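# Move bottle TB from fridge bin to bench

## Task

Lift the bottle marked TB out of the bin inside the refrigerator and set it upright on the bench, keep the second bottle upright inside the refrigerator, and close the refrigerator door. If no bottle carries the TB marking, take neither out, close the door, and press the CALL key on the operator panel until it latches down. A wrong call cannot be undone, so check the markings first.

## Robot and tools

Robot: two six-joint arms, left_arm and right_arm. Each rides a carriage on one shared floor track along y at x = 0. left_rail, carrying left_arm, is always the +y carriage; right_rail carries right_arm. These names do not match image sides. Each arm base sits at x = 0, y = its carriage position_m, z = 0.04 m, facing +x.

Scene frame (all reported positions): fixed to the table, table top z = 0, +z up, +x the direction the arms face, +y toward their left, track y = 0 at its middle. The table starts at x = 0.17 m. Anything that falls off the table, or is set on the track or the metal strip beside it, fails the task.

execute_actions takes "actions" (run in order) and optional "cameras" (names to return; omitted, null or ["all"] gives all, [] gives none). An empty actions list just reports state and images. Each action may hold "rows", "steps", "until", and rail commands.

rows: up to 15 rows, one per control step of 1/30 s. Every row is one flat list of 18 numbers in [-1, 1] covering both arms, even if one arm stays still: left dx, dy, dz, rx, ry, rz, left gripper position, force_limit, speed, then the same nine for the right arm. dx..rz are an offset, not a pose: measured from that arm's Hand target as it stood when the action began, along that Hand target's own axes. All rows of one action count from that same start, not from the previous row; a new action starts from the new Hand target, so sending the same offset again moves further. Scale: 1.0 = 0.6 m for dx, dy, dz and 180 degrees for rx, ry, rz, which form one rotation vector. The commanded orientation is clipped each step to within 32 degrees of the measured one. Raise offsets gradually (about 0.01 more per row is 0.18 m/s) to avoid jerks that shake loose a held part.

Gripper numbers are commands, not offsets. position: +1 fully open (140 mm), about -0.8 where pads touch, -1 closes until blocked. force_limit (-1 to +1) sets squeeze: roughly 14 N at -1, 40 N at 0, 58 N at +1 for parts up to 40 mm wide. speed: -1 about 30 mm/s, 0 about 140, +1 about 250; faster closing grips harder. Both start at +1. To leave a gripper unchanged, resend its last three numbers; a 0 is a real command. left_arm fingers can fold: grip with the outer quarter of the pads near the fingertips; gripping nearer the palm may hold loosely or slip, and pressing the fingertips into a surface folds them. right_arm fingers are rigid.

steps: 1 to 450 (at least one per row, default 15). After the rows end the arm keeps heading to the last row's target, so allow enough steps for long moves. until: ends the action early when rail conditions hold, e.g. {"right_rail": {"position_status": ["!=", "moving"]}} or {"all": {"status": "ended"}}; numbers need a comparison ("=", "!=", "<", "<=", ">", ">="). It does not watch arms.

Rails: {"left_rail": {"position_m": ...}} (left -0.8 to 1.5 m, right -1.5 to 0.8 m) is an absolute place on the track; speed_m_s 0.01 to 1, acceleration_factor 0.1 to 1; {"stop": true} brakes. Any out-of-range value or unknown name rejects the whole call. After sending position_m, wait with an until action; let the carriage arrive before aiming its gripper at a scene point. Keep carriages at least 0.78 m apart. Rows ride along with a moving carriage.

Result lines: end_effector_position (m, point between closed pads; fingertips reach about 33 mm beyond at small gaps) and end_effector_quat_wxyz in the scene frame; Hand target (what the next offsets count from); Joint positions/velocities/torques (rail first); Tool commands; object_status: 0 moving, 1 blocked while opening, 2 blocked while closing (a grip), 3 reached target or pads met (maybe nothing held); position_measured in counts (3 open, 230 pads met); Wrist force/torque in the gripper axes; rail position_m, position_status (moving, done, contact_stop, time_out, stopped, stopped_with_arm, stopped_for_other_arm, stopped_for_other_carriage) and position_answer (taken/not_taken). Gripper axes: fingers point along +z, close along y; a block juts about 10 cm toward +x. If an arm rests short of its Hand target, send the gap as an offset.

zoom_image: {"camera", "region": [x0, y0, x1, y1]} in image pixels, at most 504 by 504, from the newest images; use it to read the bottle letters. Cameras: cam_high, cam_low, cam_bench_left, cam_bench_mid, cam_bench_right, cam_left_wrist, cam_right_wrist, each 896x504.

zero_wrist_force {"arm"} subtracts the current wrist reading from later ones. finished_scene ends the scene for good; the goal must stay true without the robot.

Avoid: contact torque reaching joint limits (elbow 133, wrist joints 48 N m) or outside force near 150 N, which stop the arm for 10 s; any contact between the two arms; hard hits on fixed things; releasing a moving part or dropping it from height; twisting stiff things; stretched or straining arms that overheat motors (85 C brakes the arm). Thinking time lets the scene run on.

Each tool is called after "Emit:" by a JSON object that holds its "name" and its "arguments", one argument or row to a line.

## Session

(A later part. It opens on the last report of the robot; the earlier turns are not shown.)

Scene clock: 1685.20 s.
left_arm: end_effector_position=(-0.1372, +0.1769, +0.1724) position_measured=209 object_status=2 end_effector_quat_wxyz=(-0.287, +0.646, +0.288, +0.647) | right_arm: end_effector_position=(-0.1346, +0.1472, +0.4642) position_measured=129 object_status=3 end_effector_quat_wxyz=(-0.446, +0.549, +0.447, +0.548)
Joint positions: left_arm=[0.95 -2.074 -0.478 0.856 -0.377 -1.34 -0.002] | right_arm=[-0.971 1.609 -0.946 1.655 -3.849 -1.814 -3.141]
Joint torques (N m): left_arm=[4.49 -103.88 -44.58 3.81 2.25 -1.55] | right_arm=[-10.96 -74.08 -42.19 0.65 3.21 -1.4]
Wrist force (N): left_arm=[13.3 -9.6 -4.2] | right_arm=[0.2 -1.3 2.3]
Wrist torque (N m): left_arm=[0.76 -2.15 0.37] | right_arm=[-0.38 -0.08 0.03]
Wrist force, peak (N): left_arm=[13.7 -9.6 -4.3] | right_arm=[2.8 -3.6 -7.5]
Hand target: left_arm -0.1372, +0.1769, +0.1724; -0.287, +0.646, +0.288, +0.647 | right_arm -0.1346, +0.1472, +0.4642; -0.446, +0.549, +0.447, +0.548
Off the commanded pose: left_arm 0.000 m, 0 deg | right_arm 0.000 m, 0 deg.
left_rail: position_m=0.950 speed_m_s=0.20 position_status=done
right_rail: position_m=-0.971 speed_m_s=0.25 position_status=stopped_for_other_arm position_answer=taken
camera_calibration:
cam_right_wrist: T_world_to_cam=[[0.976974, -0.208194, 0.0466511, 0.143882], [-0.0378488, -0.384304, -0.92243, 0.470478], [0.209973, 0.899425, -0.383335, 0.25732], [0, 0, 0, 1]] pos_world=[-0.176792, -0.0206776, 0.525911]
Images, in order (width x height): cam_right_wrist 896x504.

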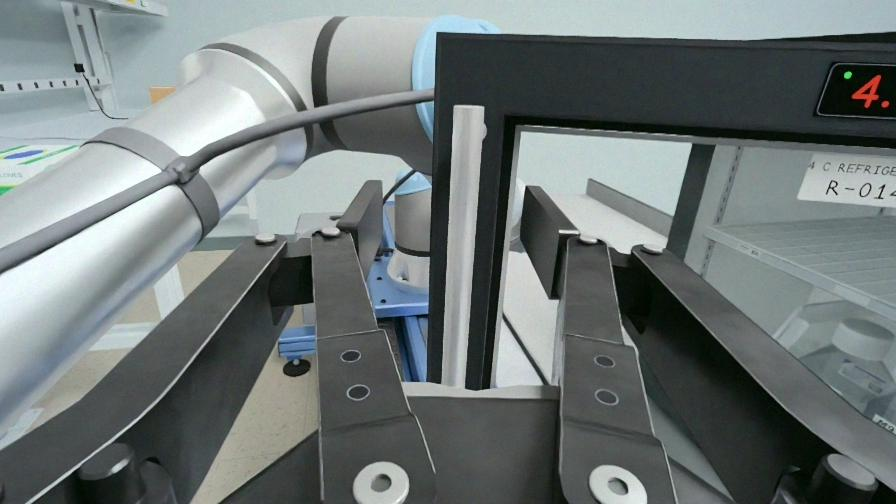

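Emit:
{"name": "execute_actions", "arguments": {
  "actions": [
    {"rows":[[0,0,0,0,0,0,-0.98,-0.3,-1,0,0,0.02,0,0,0,0,0,0]],"steps":10},
    {"rows":[[0,0,0,0,0,0,-0.98,-0.3,-1,0,0,0.015,0,0,0,0,0,0]],"steps":35}
  ],
  "cameras": ["cam_right_wrist"]
}}

Scene clock: 1694.77 s.
left_arm: end_effector_position=(-0.1372, +0.1769, +0.1724) position_measured=209 object_status=2 end_effector_quat_wxyz=(-0.287, +0.646, +0.288, +0.647) | right_arm: end_effector_position=(-0.1304, +0.1677, +0.4642) position_measured=129 object_status=3 end_effector_quat_wxyz=(-0.446, +0.549, +0.447, +0.548)
Joint positions: left_arm=[0.95 -2.074 -0.478 0.856 -0.377 -1.34 -0.002] | right_arm=[-0.971 1.602 -0.921 1.611 -3.829 -1.808 -3.141]
Joint torques (N m): left_arm=[3.11 -104.33 -43.35 3.74 2.39 -1.72] | right_arm=[-9.2 -72.31 -42.45 0.71 3.19 -1.37]
Wrist force (N): left_arm=[13.1 -9.6 -4.4] | right_arm=[0.1 -1.4 2.6]
Wrist torque (N m): left_arm=[0.75 -2.09 0.37] | right_arm=[-0.39 -0.05 0.04]
Wrist force, peak (N): left_arm=[13.5 -9.9 -4.3] | right_arm=[-0.6 -1.1 3.5]
Hand target: left_arm -0.1372, +0.1769, +0.1724; -0.287, +0.646, +0.288, +0.647 | right_arm -0.1304, +0.1677, +0.4642; -0.446, +0.549, +0.447, +0.548
Off the commanded pose: left_arm 0.000 m, 0 deg | right_arm 0.000 m, 0 deg.
left_rail: position_m=0.950 speed_m_s=0.20 position_status=done
right_rail: position_m=-0.971 speed_m_s=0.25 position_status=stopped_for_other_arm position_answer=taken
camera_calibration:
cam_right_wrist: T_world_to_cam=[[0.976974, -0.208194, 0.0466511, 0.14397], [-0.0378488, -0.384304, -0.92243, 0.478558], [0.209973, 0.899425, -0.383335, 0.237889], [0, 0, 0, 1]] pos_world=[-0.172492, -0.0000776386, 0.525911]
Images, in order (width x height): cam_right_wrist 896x504.

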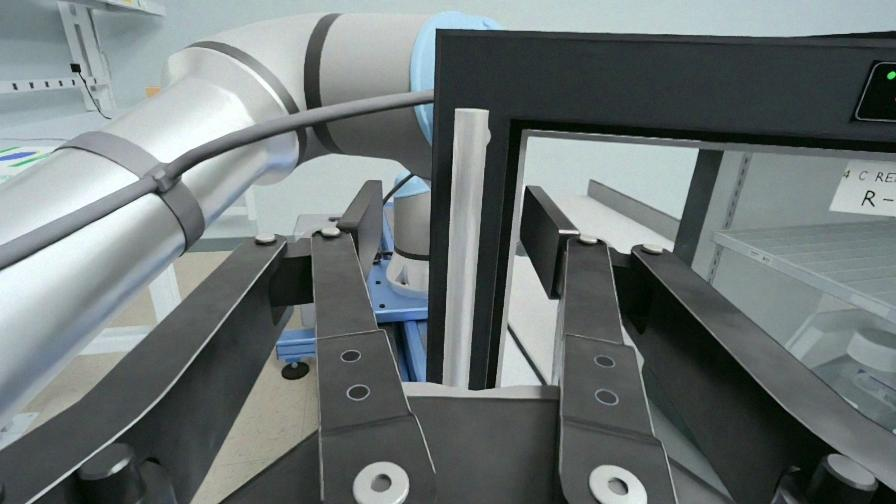

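Emit:
{"name": "execute_actions", "arguments": {
  "actions": [
    {"rows":[[0,0,0,0,0,0,-0.98,-0.3,-1,0,0,0,0,0,0,-1,-0.5,-1]],"steps":100}
  ],
  "cameras": ["cam_right_wrist"]
}}

Scene clock: 1703.83 s.
left_arm: end_effector_position=(-0.1372, +0.1770, +0.1724) position_measured=209 object_status=2 end_effector_quat_wxyz=(-0.287, +0.646, +0.288, +0.647) | right_arm: end_effector_position=(-0.1304, +0.1677, +0.4642) position_measured=195 object_status=2 end_effector_quat_wxyz=(-0.446, +0.549, +0.447, +0.548)
Joint positions: left_arm=[0.95 -2.074 -0.478 0.856 -0.377 -1.34 -0.002] | right_arm=[-0.971 1.602 -0.921 1.611 -3.829 -1.808 -3.141]
Joint torques (N m): left_arm=[3.44 -119.44 -44.46 2.36 9.83 -1.22] | right_arm=[53.51 -75.93 -43.09 0.6 17.67 -1.78]
Wrist force (N): left_arm=[9.8 -19.1 3.3] | right_arm=[-2.7 37.7 -12.3]
Wrist torque (N m): left_arm=[1.05 -2.26 0.33] | right_arm=[-1.38 -0.12 0.14]
Wrist force, peak (N): left_arm=[10.1 -19.3 5.7] | right_arm=[-2.5 37.7 -12.7]
Hand target: left_arm -0.1372, +0.1770, +0.1724; -0.287, +0.646, +0.288, +0.647 | right_arm -0.1304, +0.1677, +0.4642; -0.446, +0.549, +0.447, +0.548
Off the commanded pose: left_arm 0.000 m, 0 deg | right_arm 0.000 m, 0 deg.
left_rail: position_m=0.950 speed_m_s=0.20 position_status=done
right_rail: position_m=-0.971 speed_m_s=0.25 position_status=stopped_for_other_arm position_answer=taken
camera_calibration:
cam_right_wrist: T_world_to_cam=[[0.976974, -0.208194, 0.0466511, 0.14397], [-0.0378488, -0.384304, -0.92243, 0.478558], [0.209973, 0.899425, -0.383335, 0.237889], [0, 0, 0, 1]] pos_world=[-0.172492, -0.0000776386, 0.525911]
Images, in order (width x height): cam_right_wrist 896x504.

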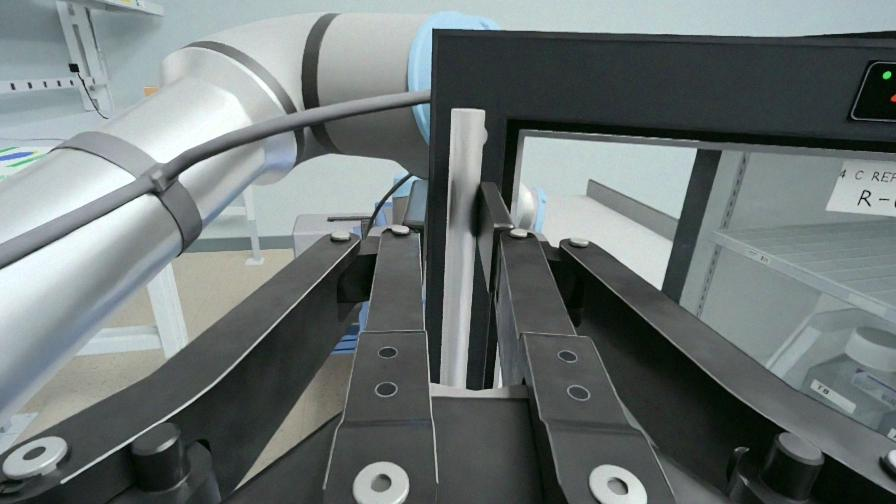

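Emit:
{"name": "execute_actions", "arguments": {
  "actions": [
    {"rows":[[0,0,0,0,0,0,-0.98,-0.3,-1,0,0.005,0,0,0,0,-1,-0.5,-1]],"steps":20},
    {"rows":[[0,0,0,0,0,0,-0.98,-0.3,-1,0,0,0,0,0,0,-0.98,-0.3,-1]],"steps":70}
  ],
  "cameras": ["cam_right_wrist"]
}}

Scene clock: 1714.30 s.
left_arm: end_effector_position=(-0.1372, +0.1769, +0.1724) position_measured=209 object_status=2 end_effector_quat_wxyz=(-0.287, +0.646, +0.288, +0.647) | right_arm: end_effector_position=(-0.1274, +0.1671, +0.4642) position_measured=202 object_status=2 end_effector_quat_wxyz=(-0.446, +0.549, +0.447, +0.548)
Joint positions: left_arm=[0.95 -2.074 -0.478 0.856 -0.377 -1.34 -0.002] | right_arm=[-0.971 1.599 -0.923 1.614 -3.831 -1.804 -3.141]
Joint torques (N m): left_arm=[3.9 -128.02 -43.75 0.11 5.39 -1.31] | right_arm=[24.21 -99.52 -36.75 -3.25 14.63 -1.99]
Wrist force (N): left_arm=[8.5 -17.7 3.9] | right_arm=[0.0 27.9 -11.6]
Wrist torque (N m): left_arm=[0.91 -2.33 0.31] | right_arm=[-1.24 -0.07 0.10]
Wrist force, peak (N): left_arm=[8.8 -22.6 6.3] | right_arm=[-2.6 38.4 -15.1]
Hand target: left_arm -0.1372, +0.1769, +0.1724; -0.287, +0.646, +0.288, +0.647 | right_arm -0.1274, +0.1671, +0.4642; -0.446, +0.549, +0.447, +0.548
Off the commanded pose: left_arm 0.000 m, 0 deg | right_arm 0.000 m, 0 deg.
left_rail: position_m=0.950 speed_m_s=0.20 position_status=done
right_rail: position_m=-0.971 speed_m_s=0.25 position_status=stopped_for_other_arm position_answer=taken
camera_calibration:
cam_right_wrist: T_world_to_cam=[[0.976974, -0.208194, 0.0466511, 0.141012], [-0.0378488, -0.384304, -0.92243, 0.478437], [0.209973, 0.899425, -0.383335, 0.237819], [0, 0, 0, 1]] pos_world=[-0.169592, -0.000677639, 0.525911]
Images, in order (width x height): cam_right_wrist 896x504.

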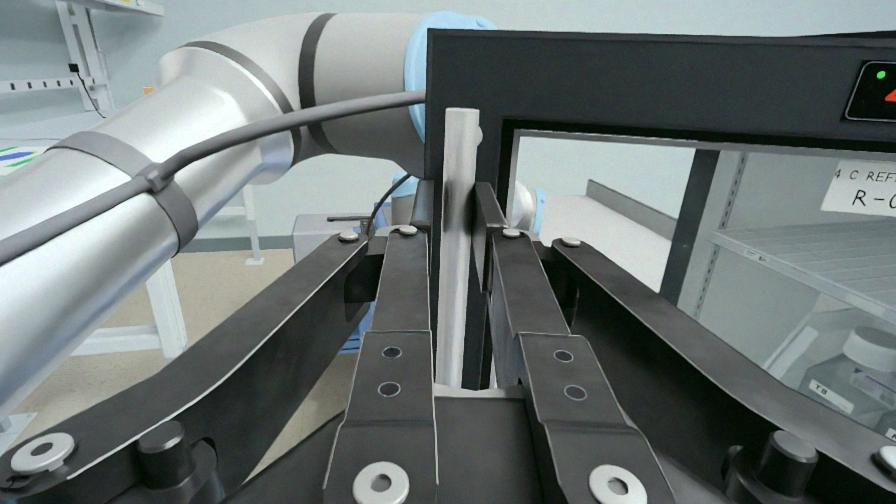

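Emit:
{"name": "execute_actions", "arguments": {
  "actions": [
    {"rows":[[0,0,0,0,0,0,-0.98,-0.3,-1,0,0.004,0,0,0,0,-0.98,-0.3,-1]],"steps":20},
    {"rows":[[0,0,0,0,0,0,-0.98,-0.3,-1,0,0.001,0,0,0,0,-1,-0.2,-1]],"steps":70}
  ],
  "cameras": ["cam_right_wrist"]
}}

Scene clock: 1721.97 s.
left_arm: end_effector_position=(-0.1372, +0.1770, +0.1724) position_measured=209 object_status=2 end_effector_quat_wxyz=(-0.287, +0.646, +0.288, +0.647) | right_arm: end_effector_position=(-0.1245, +0.1665, +0.4642) position_measured=209 object_status=2 end_effector_quat_wxyz=(-0.446, +0.549, +0.447, +0.548)
Joint positions: left_arm=[0.95 -2.074 -0.478 0.856 -0.377 -1.34 -0.002] | right_arm=[-0.971 1.595 -0.925 1.617 -3.832 -1.8 -3.141]
Joint torques (N m): left_arm=[3.67 -128.16 -43.43 -0.14 5.81 -1.26] | right_arm=[-5.04 -98.59 -27.85 -3.68 -0.23 -1.71]
Wrist force (N): left_arm=[12.3 -13.1 4.2] | right_arm=[1.9 7.1 -7.7]
Wrist torque (N m): left_arm=[0.80 -2.18 0.32] | right_arm=[-0.60 0.03 0.16]
Wrist force, peak (N): left_arm=[10.7 -19.3 4.7] | right_arm=[-0.6 30.4 -14.3]
Hand target: left_arm -0.1372, +0.1770, +0.1724; -0.287, +0.646, +0.288, +0.647 | right_arm -0.1245, +0.1665, +0.4642; -0.446, +0.549, +0.447, +0.548
Off the commanded pose: left_arm 0.000 m, 0 deg | right_arm 0.000 m, 0 deg.
left_rail: position_m=0.950 speed_m_s=0.20 position_status=done
right_rail: position_m=-0.971 speed_m_s=0.25 position_status=stopped_for_other_arm position_answer=taken
camera_calibration:
cam_right_wrist: T_world_to_cam=[[0.976974, -0.208194, 0.0466511, 0.138053], [-0.0378488, -0.384304, -0.92243, 0.478316], [0.209973, 0.899425, -0.383335, 0.23775], [0, 0, 0, 1]] pos_world=[-0.166692, -0.00127764, 0.525911]
Images, in order (width x height): cam_right_wrist 896x504.

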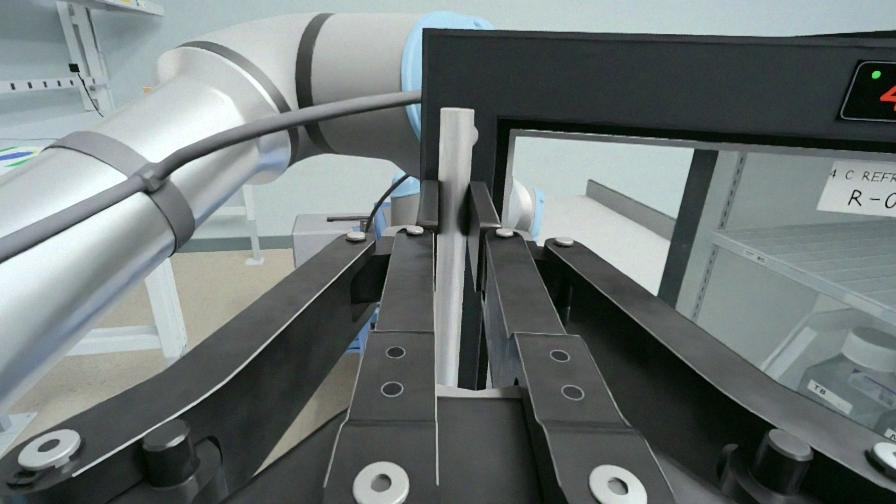

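Emit:
{"name": "execute_actions", "arguments": {
  "actions": [
    {"rows":[[0,0,0,0,0,0,0,-0.3,-0.6,0,0,0,0,0,0,-1,-0.2,-1]],"steps":50}
  ],
  "cameras": ["cam_left_wrist","cam_right_wrist"]
}}

Scene clock: 1728.53 s.
left_arm: end_effector_position=(-0.1372, +0.1769, +0.1724) position_measured=129 object_status=3 end_effector_quat_wxyz=(-0.287, +0.646, +0.288, +0.647) | right_arm: end_effector_position=(-0.1245, +0.1665, +0.4642) position_measured=209 object_status=2 end_effector_quat_wxyz=(-0.446, +0.549, +0.447, +0.548)
Joint positions: left_arm=[0.95 -2.074 -0.478 0.856 -0.377 -1.34 -0.002] | right_arm=[-0.971 1.595 -0.925 1.617 -3.832 -1.8 -3.141]
Joint torques (N m): left_arm=[3.97 -128.78 -43.71 3.31 -1.77 -0.83] | right_arm=[7.88 -97.35 -30.31 -2.26 -0.07 -1.5]
Wrist force (N): left_arm=[7.2 1.7 -0.7] | right_arm=[3.1 5.0 2.3]
Wrist torque (N m): left_arm=[0.53 -2.25 0.20] | right_arm=[-0.61 0.10 0.16]
Wrist force, peak (N): left_arm=[12.7 -14.4 5.7] | right_arm=[1.9 7.4 -9.6]
Hand target: left_arm -0.1372, +0.1769, +0.1724; -0.287, +0.646, +0.288, +0.647 | right_arm -0.1245, +0.1665, +0.4642; -0.446, +0.549, +0.447, +0.548
Off the commanded pose: left_arm 0.000 m, 0 deg | right_arm 0.000 m, 0 deg.
left_rail: position_m=0.950 speed_m_s=0.20 position_status=done
right_rail: position_m=-0.971 speed_m_s=0.25 position_status=stopped_for_other_arm position_answer=taken
camera_calibration:
cam_left_wrist: T_world_to_cam=[[0.751702, -0.65883, -0.0297911, 0.241055], [-0.247755, -0.240239, -0.938564, 0.169542], [0.611197, 0.712901, -0.343816, 0.198784], [0, 0, 0, 1]] pos_world=[-0.260693, 0.0578311, 0.234652]
cam_right_wrist: T_world_to_cam=[[0.976974, -0.208194, 0.0466511, 0.137956], [-0.0378488, -0.384304, -0.92243, 0.47832], [0.209973, 0.899425, -0.383335, 0.237729], [0, 0, 0, 1]] pos_world=[-0.166592, -0.00127764, 0.525911]
Images, in order (width x height): cam_left_wrist 896x504, cam_right_wrist 896x504.

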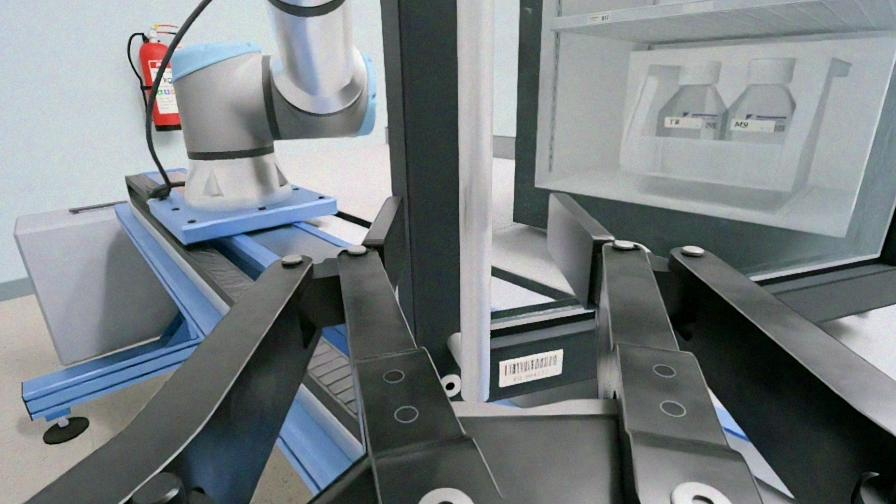

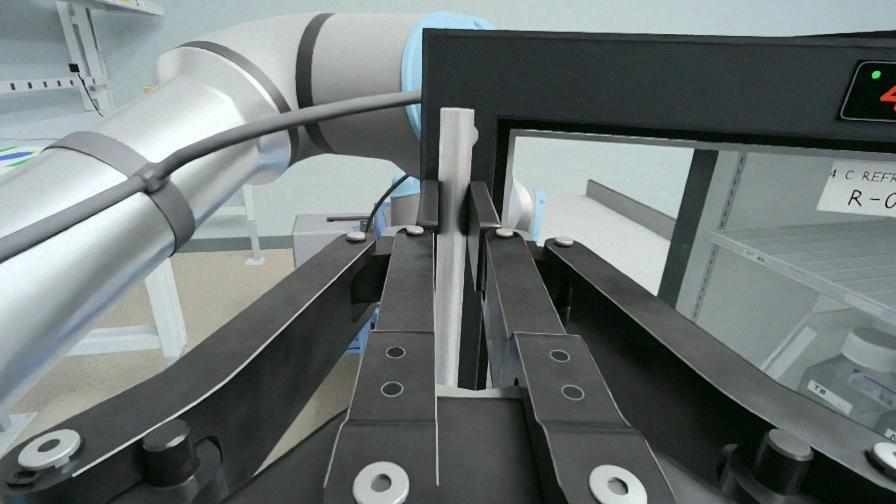

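Emit:
{"name": "execute_actions", "arguments": {
  "actions": [
    {"rows":[[0,0,-0.02,0,0,0,0,-0.3,-0.6,0,0,0,0,0,0,-1,-0.2,-1]],"steps":10},
    {"rows":[[0,0,-0.022,0,0,0,0,-0.3,-0.6,0,0,0,0,0,0,-1,-0.2,-1]],"steps":15},
    {"rows":[[0,-0.031,-0.0279,-0.0556,0,0,0,-0.3,-0.6,0,0,0,0,0,0,-1,-0.2,-1]],"steps":12},
    {"rows":[[0,-0.0257,-0.0328,-0.0556,0,0,0,-0.3,-0.6,0,0,0,0,0,0,-1,-0.2,-1]],"steps":12},
    {"rows":[[0,-0.0196,-0.0368,-0.0556,0,0,0,-0.3,-0.6,0,0,0,0,0,0,-1,-0.2,-1]],"steps":12},
    {"rows":[[0,-0.0129,-0.0396,-0.0556,0,0,0,-0.3,-0.6,0,0,0,0,0,0,-1,-0.2,-1]],"steps":12},
    {"rows":[[0,-0.0058,-0.0413,-0.0433,0,0,0,-0.3,-0.6,0,0,0,0,0,0,-1,-0.2,-1]],"steps":30}
  ],
  "cameras": ["cam_left_wrist","cam_bench_right"]
}}

Scene clock: 1766.07 s.
left_arm: end_effector_position=(-0.2792, +0.1585, +0.1721) position_measured=129 object_status=3 end_effector_quat_wxyz=(-0.001, +0.706, +0.001, +0.708) | right_arm: end_effector_position=(-0.1245, +0.1665, +0.4642) position_measured=209 object_status=2 end_effector_quat_wxyz=(-0.446, +0.549, +0.447, +0.548)
Joint positions: left_arm=[0.95 -2.409 -0.624 1.152 -0.525 -0.84 -0.002] | right_arm=[-0.971 1.595 -0.925 1.617 -3.832 -1.8 -3.141]
Joint torques (N m): left_arm=[-11.89 -126.72 -30.17 -0.64 2.27 1.91] | right_arm=[12.01 -91.27 -38.83 -0.56 -0.69 -2.04]
Wrist force (N): left_arm=[7.0 1.9 -0.7] | right_arm=[3.3 5.0 2.0]
Wrist torque (N m): left_arm=[0.55 -2.22 0.04] | right_arm=[-0.60 0.05 0.17]
Wrist force, peak (N): left_arm=[5.3 13.4 3.5] | right_arm=[3.6 5.5 2.1]
Hand target: left_arm -0.2792, +0.1585, +0.1721; -0.001, +0.706, +0.001, +0.708 | right_arm -0.1245, +0.1665, +0.4642; -0.446, +0.549, +0.447, +0.548
Off the commanded pose: left_arm 0.000 m, 0 deg | right_arm 0.000 m, 0 deg.
left_rail: position_m=0.950 speed_m_s=0.20 position_status=done
right_rail: position_m=-0.971 speed_m_s=0.25 position_status=stopped_for_other_arm position_answer=taken
camera_calibration:
cam_left_wrist: T_world_to_cam=[[0.0165153, -0.99938, -0.0310906, 0.184474], [-0.343432, 0.0235331, -0.938883, 0.0612874], [0.939032, 0.0261834, -0.34283, 0.498717], [0, 0, 0, 1]] pos_world=[-0.45031, 0.169859, 0.234253]
Images, in order (width x height): cam_bench_right 896x504, cam_left_wrist 896x504.

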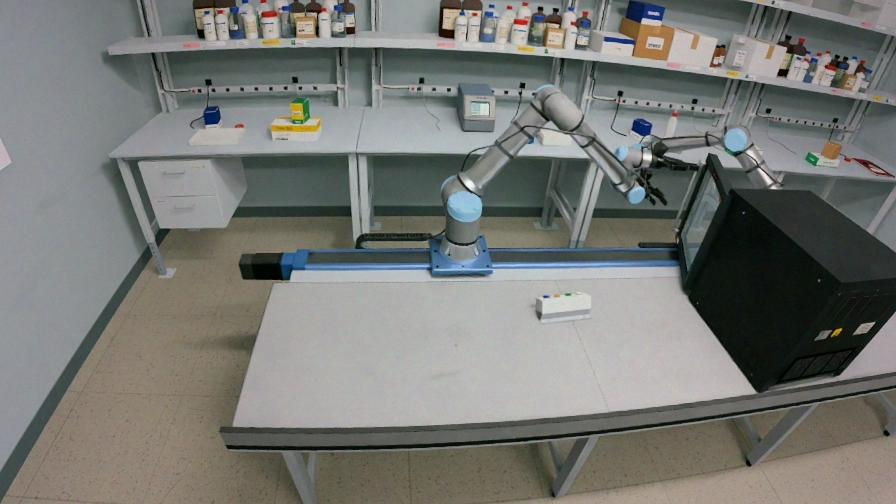

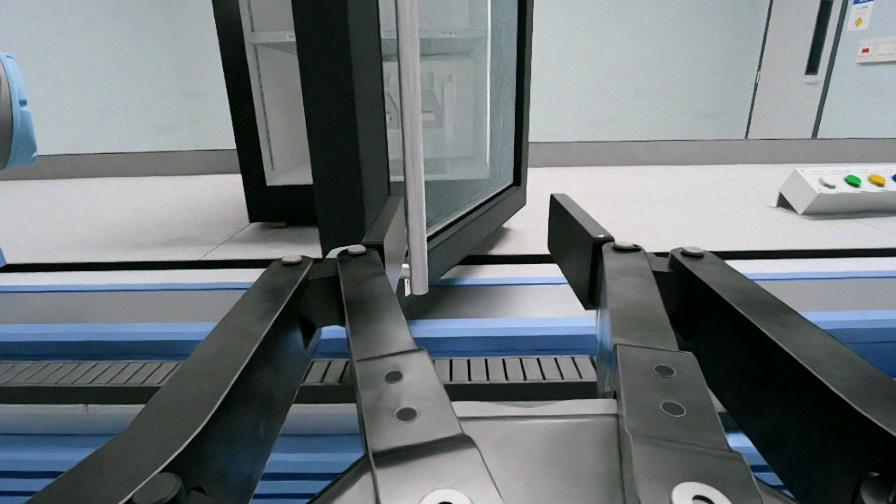

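Emit:
{"name": "execute_actions", "arguments": {
  "actions": [
    {"left_rail":{"position_m":1.25,"speed_m_s":0.25,"acceleration_factor":0.3},"steps":150,"until":{"left_rail":{"position_status":["!=","moving"]}}},
    {"rows":[[0,0,0,0,0,0,0,-0.3,-0.6,0,0.0009,-0.0243,0.0111,0,0,-1,-0.2,-1]],"steps":7},
    {"rows":[[0,0,0,0,0,0,0,-0.3,-0.6,0,0.0009,-0.0243,0.0111,0,0,-1,-0.2,-1]],"steps":7},
    {"rows":[[0,0,0,0,0,0,0,-0.3,-0.6,0,0.0009,-0.0243,0.0111,0,0,-1,-0.2,-1]],"steps":25}
  ],
  "cameras": ["cam_left_wrist"]
}}

Scene clock: 1782.73 s.
left_arm: end_effector_position=(-0.2792, +0.4585, +0.1721) position_measured=129 object_status=3 end_effector_quat_wxyz=(-0.001, +0.706, +0.001, +0.708) | right_arm: end_effector_position=(-0.1303, +0.1231, +0.4643) position_measured=209 object_status=2 end_effector_quat_wxyz=(-0.474, +0.525, +0.475, +0.524)
Joint positions: left_arm=[1.25 -2.409 -0.624 1.152 -0.525 -0.84 -0.002] | right_arm=[-0.971 1.558 -0.993 1.742 -3.888 -1.659 -3.141]
Joint torques (N m): left_arm=[9.08 -123.27 -37.34 3.64 -1.62 2.11] | right_arm=[-54.62 -94.47 -19.35 -4.91 -11.89 -2.4]
Wrist force (N): left_arm=[7.2 1.8 -1.0] | right_arm=[5.6 -39.3 7.3]
Wrist torque (N m): left_arm=[0.54 -2.25 0.04] | right_arm=[0.36 0.17 0.12]
Wrist force, peak (N): left_arm=[6.9 4.1 -0.8] | right_arm=[5.6 -39.3 7.3]
Hand target: left_arm -0.2792, +0.4584, +0.1721; -0.001, +0.706, +0.001, +0.708 | right_arm -0.1303, +0.1231, +0.4643; -0.474, +0.525, +0.475, +0.524
Off the commanded pose: left_arm 0.000 m, 0 deg | right_arm 0.000 m, 0 deg.
left_rail: position_m=1.250 speed_m_s=0.25 position_status=done
right_rail: position_m=-0.971 speed_m_s=0.25 position_status=stopped_for_other_arm position_answer=taken
camera_calibration:
cam_left_wrist: T_world_to_cam=[[0.0164214, -0.999383, -0.0310563, 0.48424], [-0.34343, 0.0235331, -0.938884, 0.0541943], [0.939035, 0.0260834, -0.342831, 0.491005], [0, 0, 0, 1]] pos_world=[-0.45041, 0.469859, 0.234253]
Images, in order (width x height): cam_left_wrist 896x504.

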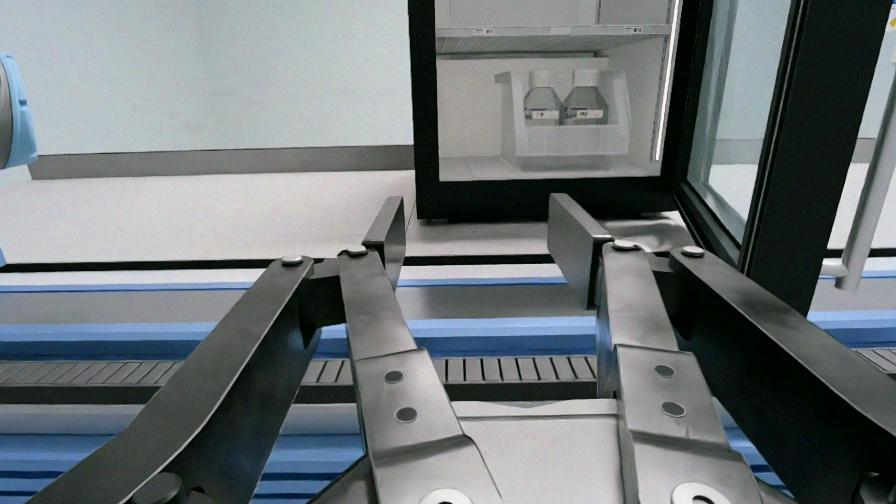

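Emit:
{"name": "execute_actions", "arguments": {
  "actions": [
    {"rows":[[0,0,0,0,0,0,0,-0.3,-0.6,0,-0.0026,-0.0243,0.0111,0,0,-1,-0.2,-1]],"steps":8},
    {"rows":[[0,0,0,0,0,0,0,-0.3,-0.6,0,0,-0.0243,0.0111,0,0,-1,-0.2,-1]],"steps":7},
    {"rows":[[0,0,0,0,0,0,0,-0.3,-0.6,0,0,-0.0243,0.0111,0,0,-1,-0.2,-1]],"steps":7},
    {"rows":[[0,0,0,0,0,0,0,-0.3,-0.6,0,0,-0.0243,0.0111,0,0,-1,-0.2,-1]],"steps":25}
  ],
  "cameras": []
}}

Scene clock: 1791.43 s.
left_arm: end_effector_position=(-0.2792, +0.4584, +0.1721) position_measured=129 object_status=3 end_effector_quat_wxyz=(-0.001, +0.706, +0.001, +0.708) | right_arm: end_effector_position=(-0.1347, +0.0651, +0.4644) position_measured=209 object_status=2 end_effector_quat_wxyz=(+0.509, -0.491, -0.510, -0.490)
Joint positions: left_arm=[1.25 -2.409 -0.624 1.152 -0.525 -0.84 -0.002] | right_arm=[-0.971 1.494 -1.075 1.887 -3.951 -1.456 -3.141]
Joint torques (N m): left_arm=[10.64 -102.08 -43.37 3.35 -1.05 1.96] | right_arm=[-42.84 -91.41 -23.39 -6.92 -7.75 -2.71]
Wrist force (N): left_arm=[7.2 2.0 -0.9] | right_arm=[-1.6 -29.1 6.2]
Wrist torque (N m): left_arm=[0.57 -2.25 0.04] | right_arm=[0.18 -0.13 0.02]
Wrist force, peak (N): left_arm=[7.5 1.9 -1.0] | right_arm=[1.1 -44.3 14.1]
Hand target: left_arm -0.2792, +0.4584, +0.1721; -0.001, +0.706, +0.001, +0.708 | right_arm -0.1347, +0.0651, +0.4644; +0.509, -0.491, -0.510, -0.490
Off the commanded pose: left_arm 0.000 m, 0 deg | right_arm 0.000 m, 0 deg.
left_rail: position_m=1.250 speed_m_s=0.25 position_status=done
right_rail: position_m=-0.971 speed_m_s=0.25 position_status=stopped_for_other_arm position_answer=taken
No camera images: "cameras" was empty.

Emit:
{"name": "execute_actions", "arguments": {
  "actions": [
    {"rows":[[0,0,0,0,0,0,0,-0.3,-0.6,0,-0.0019,-0.0243,0.0111,0,0,-1,-0.2,-1]],"steps":8},
    {"rows":[[0,0,0,0,0,0,0,-0.3,-0.6,0,-0.0003,-0.0243,0.0111,0,0,-1,-0.2,-1]],"steps":7},
    {"rows":[[0,0,0,0,0,0,0,-0.3,-0.6,0,-0.0003,-0.0243,0.0111,0,0,-1,-0.2,-1]],"steps":7},
    {"rows":[[0,0,0,0,0,0,0,-0.3,-0.6,0,-0.0003,-0.0243,0.0111,0,0,-1,-0.2,-1]],"steps":25}
  ],
  "cameras": ["cam_right_wrist","cam_left_wrist"]
}}

Scene clock: 1800.30 s.
left_arm: end_effector_position=(-0.2792, +0.4584, +0.1721) position_measured=129 object_status=3 end_effector_quat_wxyz=(-0.001, +0.706, +0.001, +0.708) | right_arm: end_effector_position=(-0.1310, +0.0070, +0.4645) position_measured=209 object_status=2 end_effector_quat_wxyz=(+0.542, -0.454, -0.543, -0.453)
Joint positions: left_arm=[1.25 -2.409 -0.624 1.152 -0.525 -0.84 -0.002] | right_arm=[-0.971 1.408 -1.148 2.011 -4.003 -1.229 -3.141]
Joint torques (N m): left_arm=[11.99 -104.73 -44.75 3.49 -1 1.88] | right_arm=[-35.39 -91.08 -29.51 -9.28 -6.54 -2.98]
Wrist force (N): left_arm=[7.1 1.6 -1.2] | right_arm=[-10.0 -26.0 5.6]
Wrist torque (N m): left_arm=[0.49 -2.23 0.04] | right_arm=[-0.02 -0.43 -0.06]
Wrist force, peak (N): left_arm=[7.5 2.1 -0.8] | right_arm=[-6.3 -37.9 13.4]
Hand target: left_arm -0.2792, +0.4584, +0.1721; -0.001, +0.706, +0.001, +0.708 | right_arm -0.1310, +0.0070, +0.4645; +0.542, -0.454, -0.543, -0.453
Off the commanded pose: left_arm 0.000 m, 0 deg | right_arm 0.000 m, 0 deg.
left_rail: position_m=1.250 speed_m_s=0.25 position_status=done
right_rail: position_m=-0.971 speed_m_s=0.25 position_status=stopped_for_other_arm position_answer=taken
camera_calibration:
cam_left_wrist: T_world_to_cam=[[0.0165153, -0.99938, -0.0310906, 0.484288], [-0.343432, 0.0235331, -0.938883, 0.0542275], [0.939032, 0.0261834, -0.34283, 0.490862], [0, 0, 0, 1]] pos_world=[-0.45031, 0.469859, 0.234253]
cam_right_wrist: T_world_to_cam=[[0.98393, 0.172557, 0.0458871, 0.109834], [0.108008, -0.370552, -0.92251, 0.436083], [-0.142183, 0.912642, -0.383235, 0.336502], [0, 0, 0, 1]] pos_world=[-0.107324, -0.164467, 0.52621]
Images, in order (width x height): cam_left_wrist 896x504, cam_right_wrist 896x504.

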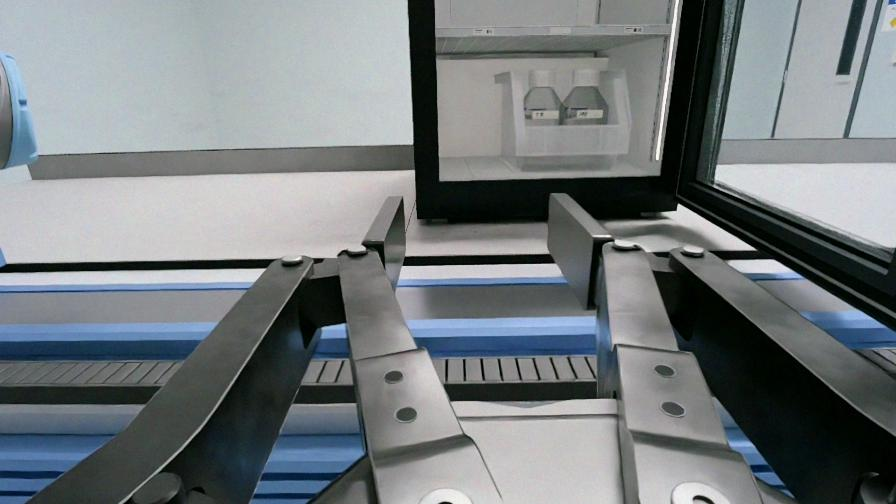

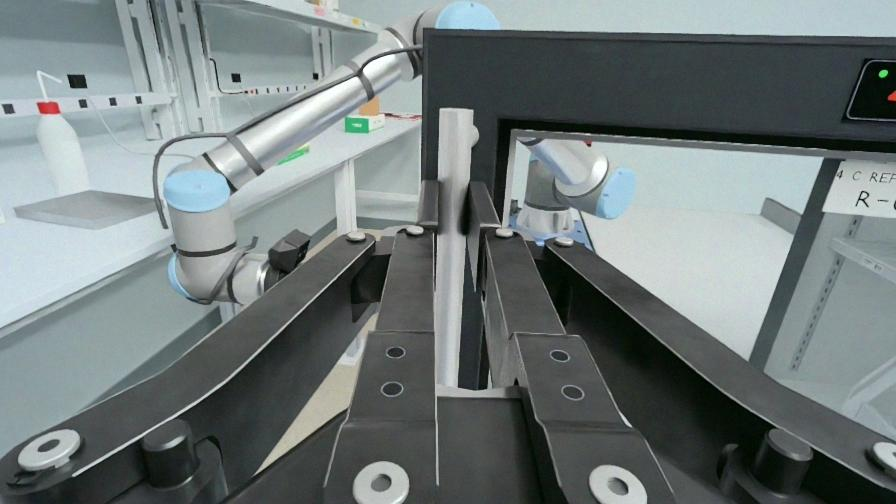

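Emit:
{"name": "execute_actions", "arguments": {
  "actions": [
    {"rows":[[0,0,0,0,0,0,0,-0.3,-0.6,0,-0.0019,-0.0243,0.0111,0,0,-1,-0.2,-1]],"steps":8},
    {"rows":[[0,0,0,0,0,0,0,-0.3,-0.6,0,-0.0006,-0.0243,0.0111,0,0,-1,-0.2,-1]],"steps":7},
    {"rows":[[0,0,0,0,0,0,0,-0.3,-0.6,0,-0.0006,-0.0243,0.0111,0,0,-1,-0.2,-1]],"steps":25},
    {"rows":[[0,0,0,0,0,0,0,-0.3,-0.6,0,-0.0019,0,0,0,0,-1,-0.2,-1]],"steps":20}
  ],
  "cameras": ["cam_left_wrist"]
}}

Emit:
{"name": "zoom_image", "arguments": {
  "camera": "cam_left_wrist",
  "region": [400, 0, 760, 250]
}}

Scene clock: 1810.33 s.
left_arm: end_effector_position=(-0.2792, +0.4584, +0.1721) position_measured=129 object_status=3 end_effector_quat_wxyz=(-0.001, +0.706, +0.001, +0.708) | right_arm: end_effector_position=(-0.1247, -0.0364, +0.4646) position_measured=209 object_status=2 end_effector_quat_wxyz=(+0.565, -0.425, -0.566, -0.424)
Joint positions: left_arm=[1.25 -2.409 -0.624 1.152 -0.525 -0.84 -0.002] | right_arm=[-0.971 1.329 -1.195 2.089 -4.033 -1.046 -3.142]
Joint torques (N m): left_arm=[11.53 -104.64 -43.99 3.38 -0.88 1.63] | right_arm=[22.2 -97.31 -32.32 -12.95 -0.07 -2.51]
Wrist force (N): left_arm=[7.1 2.2 -0.7] | right_arm=[-22.1 6.7 1.6]
Wrist torque (N m): left_arm=[0.62 -2.24 0.04] | right_arm=[-0.63 -0.83 -0.02]
Wrist force, peak (N): left_arm=[7.5 1.9 -0.8] | right_arm=[-13.3 -35.3 13.3]
Hand target: left_arm -0.2792, +0.4584, +0.1721; -0.001, +0.706, +0.001, +0.708 | right_arm -0.1247, -0.0365, +0.4646; +0.565, -0.425, -0.566, -0.424
Off the commanded pose: left_arm 0.000 m, 0 deg | right_arm 0.000 m, 0 deg.
left_rail: position_m=1.250 speed_m_s=0.25 position_status=done
right_rail: position_m=-0.971 speed_m_s=0.25 position_status=stopped_for_other_arm position_answer=taken
camera_calibration:
cam_left_wrist: T_world_to_cam=[[0.0165153, -0.99938, -0.0310906, 0.484288], [-0.343432, 0.0235331, -0.938883, 0.0542275], [0.939032, 0.0261834, -0.34283, 0.490862], [0, 0, 0, 1]] pos_world=[-0.45031, 0.469859, 0.234253]
Images, in order (width x height): cam_left_wrist 896x504.

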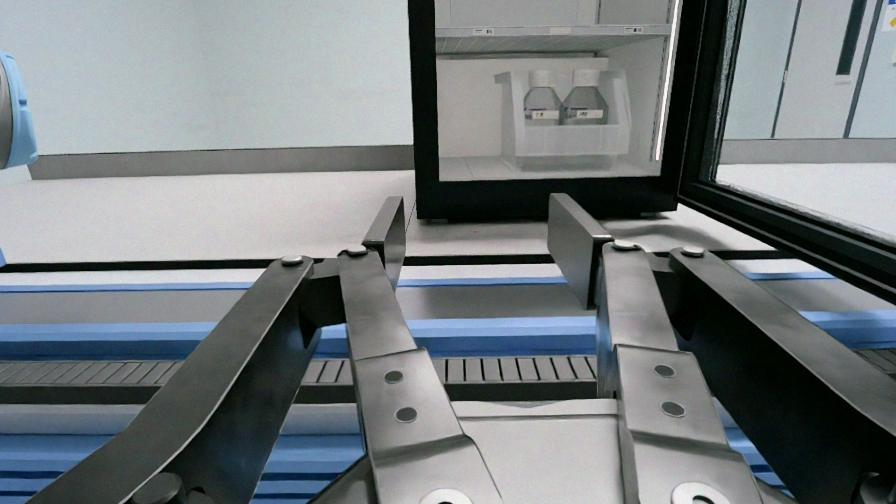

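Scaled by 1.400 from the camera's 896x504 image, which has a finer 1280x720 frame.

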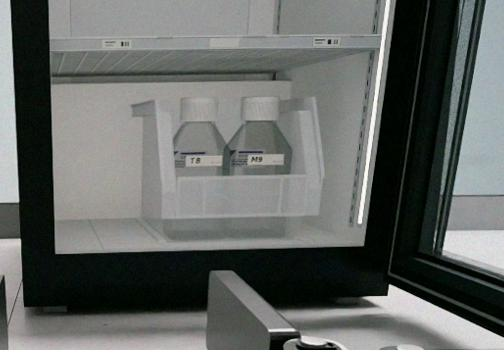

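Emit:
{"name": "execute_actions", "arguments": {
  "actions": [
    {"rows":[[0.076,-0.0547,0.0264,0,-0.0333,0,0,-0.3,-0.6,0,0,0,0,0,0,-1,-0.2,-1]],"steps":10},
    {"rows":[[0.076,-0.0547,0.0264,0,-0.0333,0,0,-0.3,-0.6,0,0,0,0,0,0,-1,-0.2,-1]],"steps":10},
    {"rows":[[0.076,-0.0547,0.0264,0,-0.0333,0,0,-0.3,-0.6,0,0,0,0,0,0,-1,-0.2,-1]],"steps":10},
    {"rows":[[0.076,-0.0547,0.0264,0,-0.0333,0,0,-0.3,-0.6,0,0,0,0,0,0,-1,-0.2,-1]],"steps":10},
    {"rows":[[0.076,-0.0547,0.0264,0,-0.0333,0,0,-0.3,-0.6,0,0,0,0,0,0,-1,-0.2,-1]],"steps":35},
    {"left_rail":{"position_m":0.95,"speed_m_s":0.25,"acceleration_factor":0.3},"steps":150,"until":{"left_rail":{"position_status":["!=","moving"]}}}
  ],
  "cameras": ["cam_left_wrist"]
}}

Scene clock: 1911.37 s.
left_arm: end_effector_position=(-0.1565, +0.3229, +0.3766) position_measured=129 object_status=3 end_effector_quat_wxyz=(+0.000, +0.865, +0.001, +0.501) | right_arm: end_effector_position=(-0.1247, -0.0364, +0.4646) position_measured=209 object_status=2 end_effector_quat_wxyz=(+0.565, -0.425, -0.566, -0.424)
Joint positions: left_arm=[0.95 -2.422 -1.345 1.659 -0.965 -0.964 0.41] | right_arm=[-0.971 1.329 -1.195 2.089 -4.033 -1.046 -3.142]
Joint torques (N m): left_arm=[4.07 -56.33 -50.82 -2.88 2.76 1.83] | right_arm=[21.58 -85.7 -41.21 -11.11 6.04 0.5]
Wrist force (N): left_arm=[6.8 2.0 -1.2] | right_arm=[-22.4 7.1 1.5]
Wrist torque (N m): left_arm=[0.54 -1.98 0.02] | right_arm=[-0.66 -0.80 0.01]
Wrist force, peak (N): left_arm=[15.6 2.0 -0.1] | right_arm=[-22.9 7.5 1.2]
Hand target: left_arm -0.1565, +0.3229, +0.3766; +0.000, +0.865, +0.001, +0.501 | right_arm -0.1247, -0.0364, +0.4646; +0.565, -0.425, -0.566, -0.424
Off the commanded pose: left_arm 0.000 m, 0 deg | right_arm 0.000 m, 0 deg.
left_rail: position_m=0.950 speed_m_s=0.25 position_status=done
right_rail: position_m=-0.971 speed_m_s=0.25 position_status=stopped_for_other_arm position_answer=taken
camera_calibration:
cam_left_wrist: T_world_to_cam=[[-0.00112796, -0.999419, -0.0340566, 0.35153], [-0.766576, 0.0227337, -0.641751, 0.113651], [0.642152, 0.0253831, -0.766157, 0.562545], [0, 0, 0, 1]] pos_world=[-0.273721, 0.334463, 0.515906]
Images, in order (width x height): cam_left_wrist 896x504.

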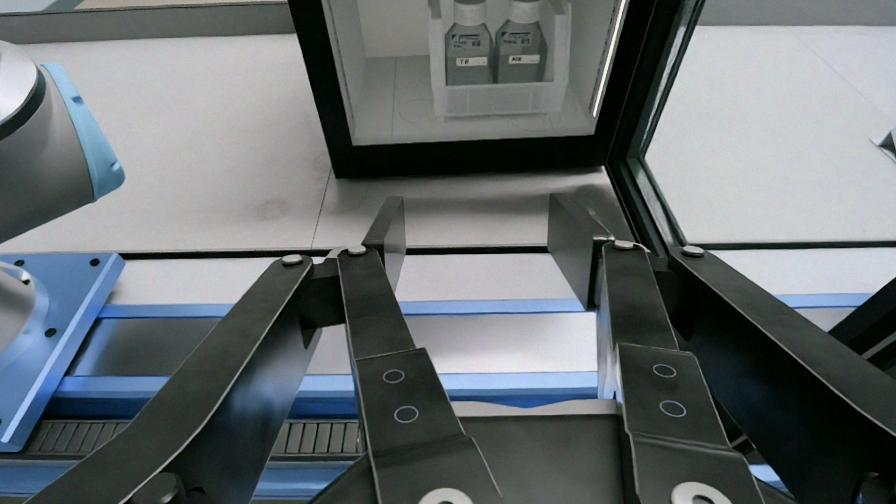

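Emit:
{"name": "execute_actions", "arguments": {
  "actions": [],
  "cameras": ["cam_left_wrist","cam_high","cam_bench_mid"]
}}

Scene clock: 1950.03 s.
left_arm: end_effector_position=(-0.1565, +0.3229, +0.3766) position_measured=129 object_status=3 end_effector_quat_wxyz=(+0.000, +0.865, +0.001, +0.501) | right_arm: end_effector_position=(-0.1247, -0.0364, +0.4646) position_measured=209 object_status=2 end_effector_quat_wxyz=(+0.565, -0.425, -0.566, -0.424)
Joint positions: left_arm=[0.95 -2.422 -1.345 1.659 -0.965 -0.964 0.41] | right_arm=[-0.971 1.329 -1.195 2.089 -4.033 -1.046 -3.142]
Joint velocities: within noise
Joint torques (N m): left_arm=[-9.66 -51.33 -51.35 -0.05 3.15 1.47] | right_arm=[18.56 -82.41 -47.1 -9.39 6.18 0.25]
Wrist force (N): left_arm=[6.9 1.7 -1.3] | right_arm=[-22.0 7.2 1.8]
Wrist torque (N m): left_arm=[0.47 -2.00 0.03] | right_arm=[-0.65 -0.86 0.01]
Wrist force, peak (N): left_arm=[7.1 2.3 -1.5] | right_arm=[-22.9 7.1 1.6]
Hand target: left_arm -0.1565, +0.3229, +0.3766; +0.000, +0.865, +0.001, +0.501 | right_arm -0.1247, -0.0364, +0.4646; +0.565, -0.425, -0.566, -0.424
Tool commands: left_gripper/position=+0.0 left_gripper/force_limit=-0.3 left_gripper/speed=-0.6 right_gripper/position=-1.0 right_gripper/force_limit=-0.2 right_gripper/speed=-1.0
Off the commanded pose: left_arm 0.000 m, 0 deg | right_arm 0.000 m, 0 deg.
left_rail: position_m=0.950 speed_m_s=0.25 position_status=done
right_rail: position_m=-0.971 speed_m_s=0.25 position_status=stopped_for_other_arm position_answer=taken
camera_calibration:
cam_left_wrist: T_world_to_cam=[[-0.00126658, -0.999419, -0.0340453, 0.351486], [-0.766533, 0.0228344, -0.641799, 0.113655], [0.642204, 0.025284, -0.766116, 0.562572], [0, 0, 0, 1]] pos_world=[-0.273721, 0.334463, 0.515906]
Images, in order (width x height): cam_high 896x504, cam_bench_mid 896x504, cam_left_wrist 896x504.

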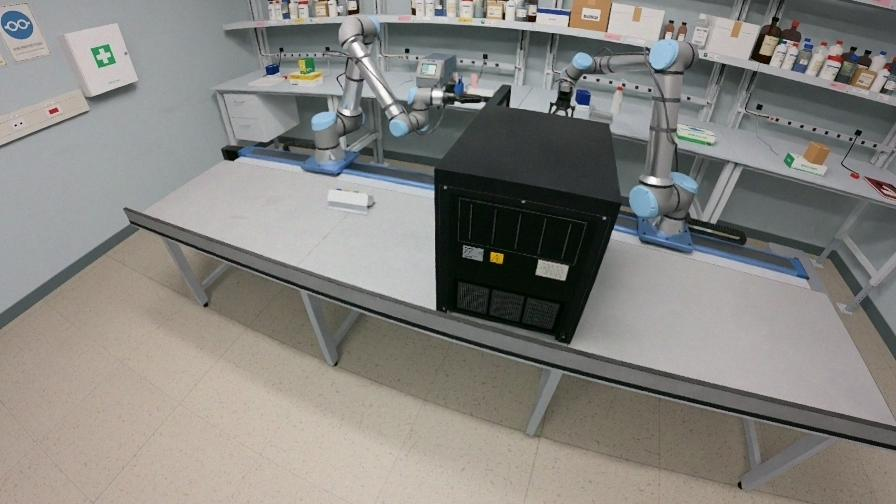

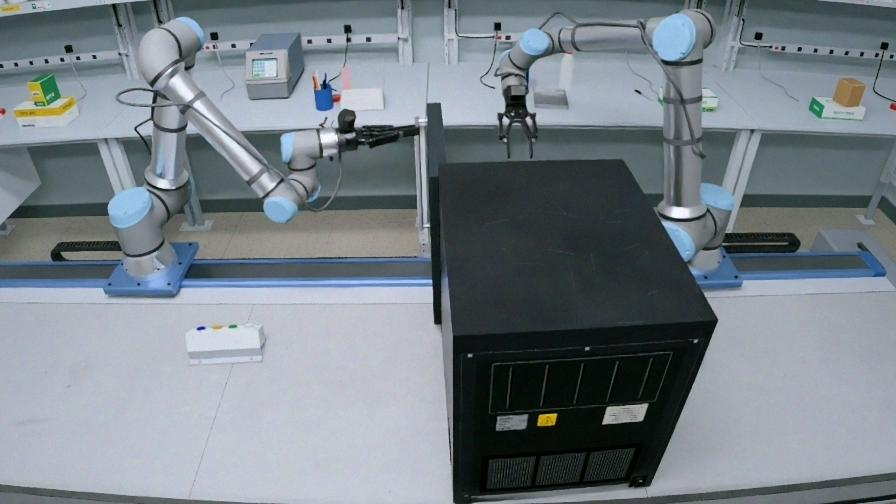

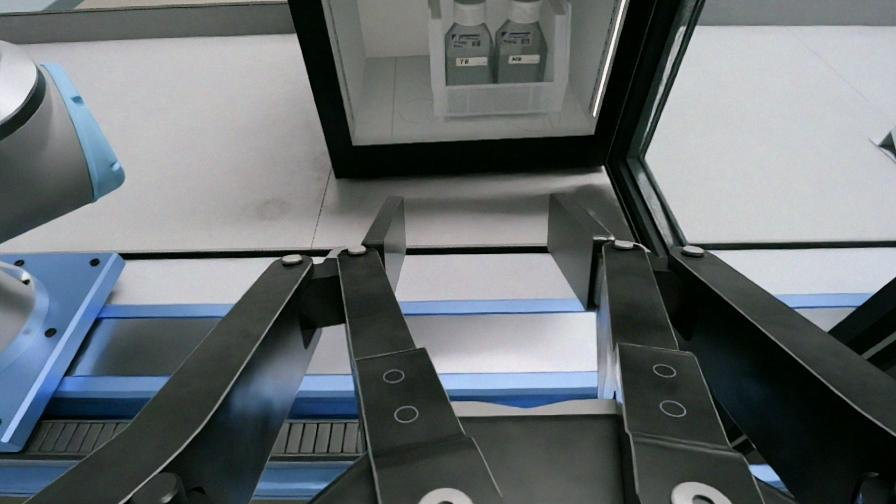

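Emit:
{"name": "execute_actions", "arguments": {
  "actions": [
    {"rows":[[0.1333,0,0,0,0,0,-0.06,-0.3,-0.6,0,0,0,0,0,0,-1,-0.2,-1]],"steps":10},
    {"rows":[[0.1333,0,0.08,0,0,0,-0.06,-0.3,-0.6,0,0,0,0,0,0,-1,-0.2,-1]],"steps":12},
    {"rows":[[0,0,0.13,0,0,0,-0.06,-0.3,-0.6,0,0,0,0,0,0,-1,-0.2,-1]],"steps":14},
    {"rows":[[0,0,0.13,0,0,0,-0.06,-0.3,-0.6,0,0,0,0,0,0,-1,-0.2,-1]],"steps":14},
    {"rows":[[0,0,0.13,0,0,0,-0.06,-0.3,-0.6,0,0,0,0,0,0,-1,-0.2,-1]],"steps":14}
  ],
  "cameras": ["cam_left_wrist","cam_bench_mid"]
}}

Scene clock: 1967.33 s.
left_arm: end_effector_position=(+0.1676, +0.3237, +0.3751) position_measured=136 object_status=3 end_effector_quat_wxyz=(+0.000, +0.865, +0.001, +0.501) | right_arm: end_effector_position=(-0.1247, -0.0364, +0.4646) position_measured=209 object_status=2 end_effector_quat_wxyz=(+0.565, -0.425, -0.566, -0.424)
Joint positions: left_arm=[0.95 -2.048 -1.584 1.967 -1.277 -0.692 0.763] | right_arm=[-0.971 1.329 -1.195 2.089 -4.033 -1.046 -3.142]
Joint torques (N m): left_arm=[11.26 -62.9 -39.39 -6.27 4.34 1.86] | right_arm=[17.91 -82.6 -45.62 -7.53 5.78 0.36]
Wrist force (N): left_arm=[6.9 2.3 -1.2] | right_arm=[-22.6 7.1 1.4]
Wrist torque (N m): left_arm=[0.60 -2.01 0.04] | right_arm=[-0.66 -0.77 0.01]
Wrist force, peak (N): left_arm=[17.9 2.7 -3.7] | right_arm=[-22.9 7.4 1.4]
Hand target: left_arm +0.1677, +0.3236, +0.3750; +0.000, +0.865, +0.001, +0.501 | right_arm -0.1247, -0.0364, +0.4646; +0.565, -0.425, -0.566, -0.424
Off the commanded pose: left_arm 0.000 m, 0 deg | right_arm 0.000 m, 0 deg.
left_rail: position_m=0.950 speed_m_s=0.25 position_status=done
right_rail: position_m=-0.971 speed_m_s=0.25 position_status=stopped_for_other_arm position_answer=taken
camera_calibration:
cam_left_wrist: T_world_to_cam=[[-0.000972531, -0.999419, -0.0340698, 0.352643], [-0.766308, 0.0226338, -0.642075, 0.361228], [0.642473, 0.0254835, -0.765884, 0.35313], [0, 0, 0, 1]] pos_world=[0.0502778, 0.335263, 0.514406]
Images, in order (width x height): cam_bench_mid 896x504, cam_left_wrist 896x504.

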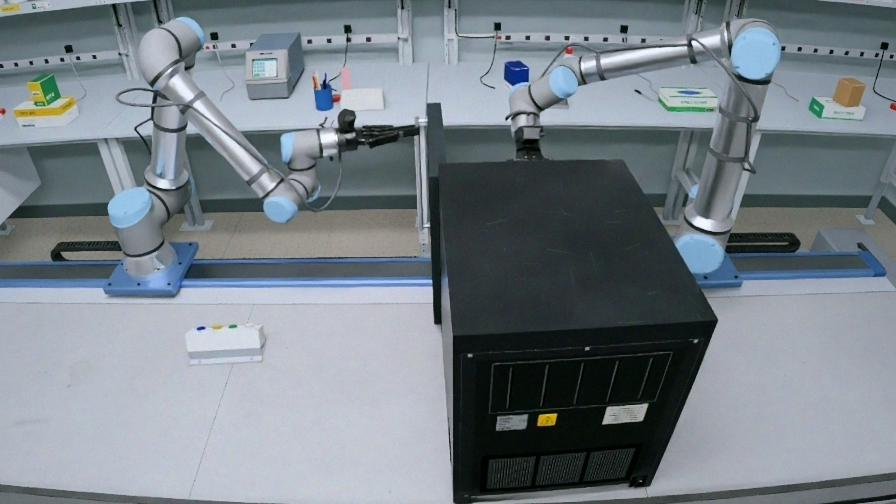

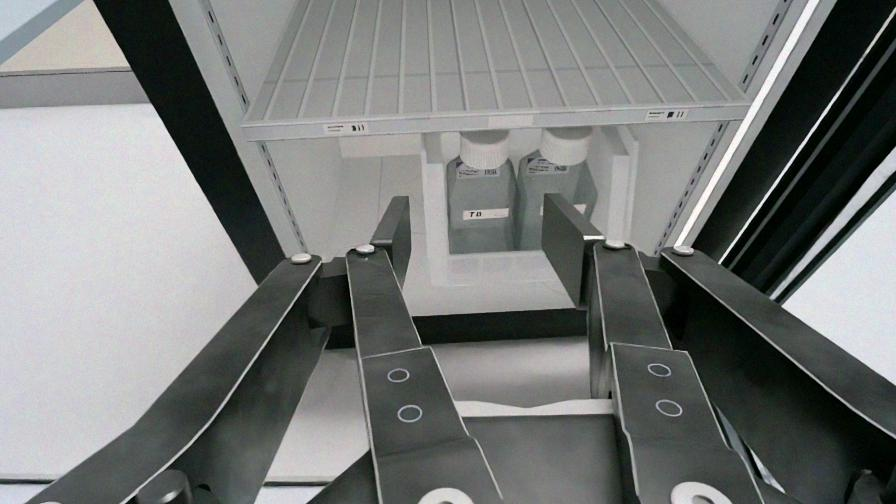

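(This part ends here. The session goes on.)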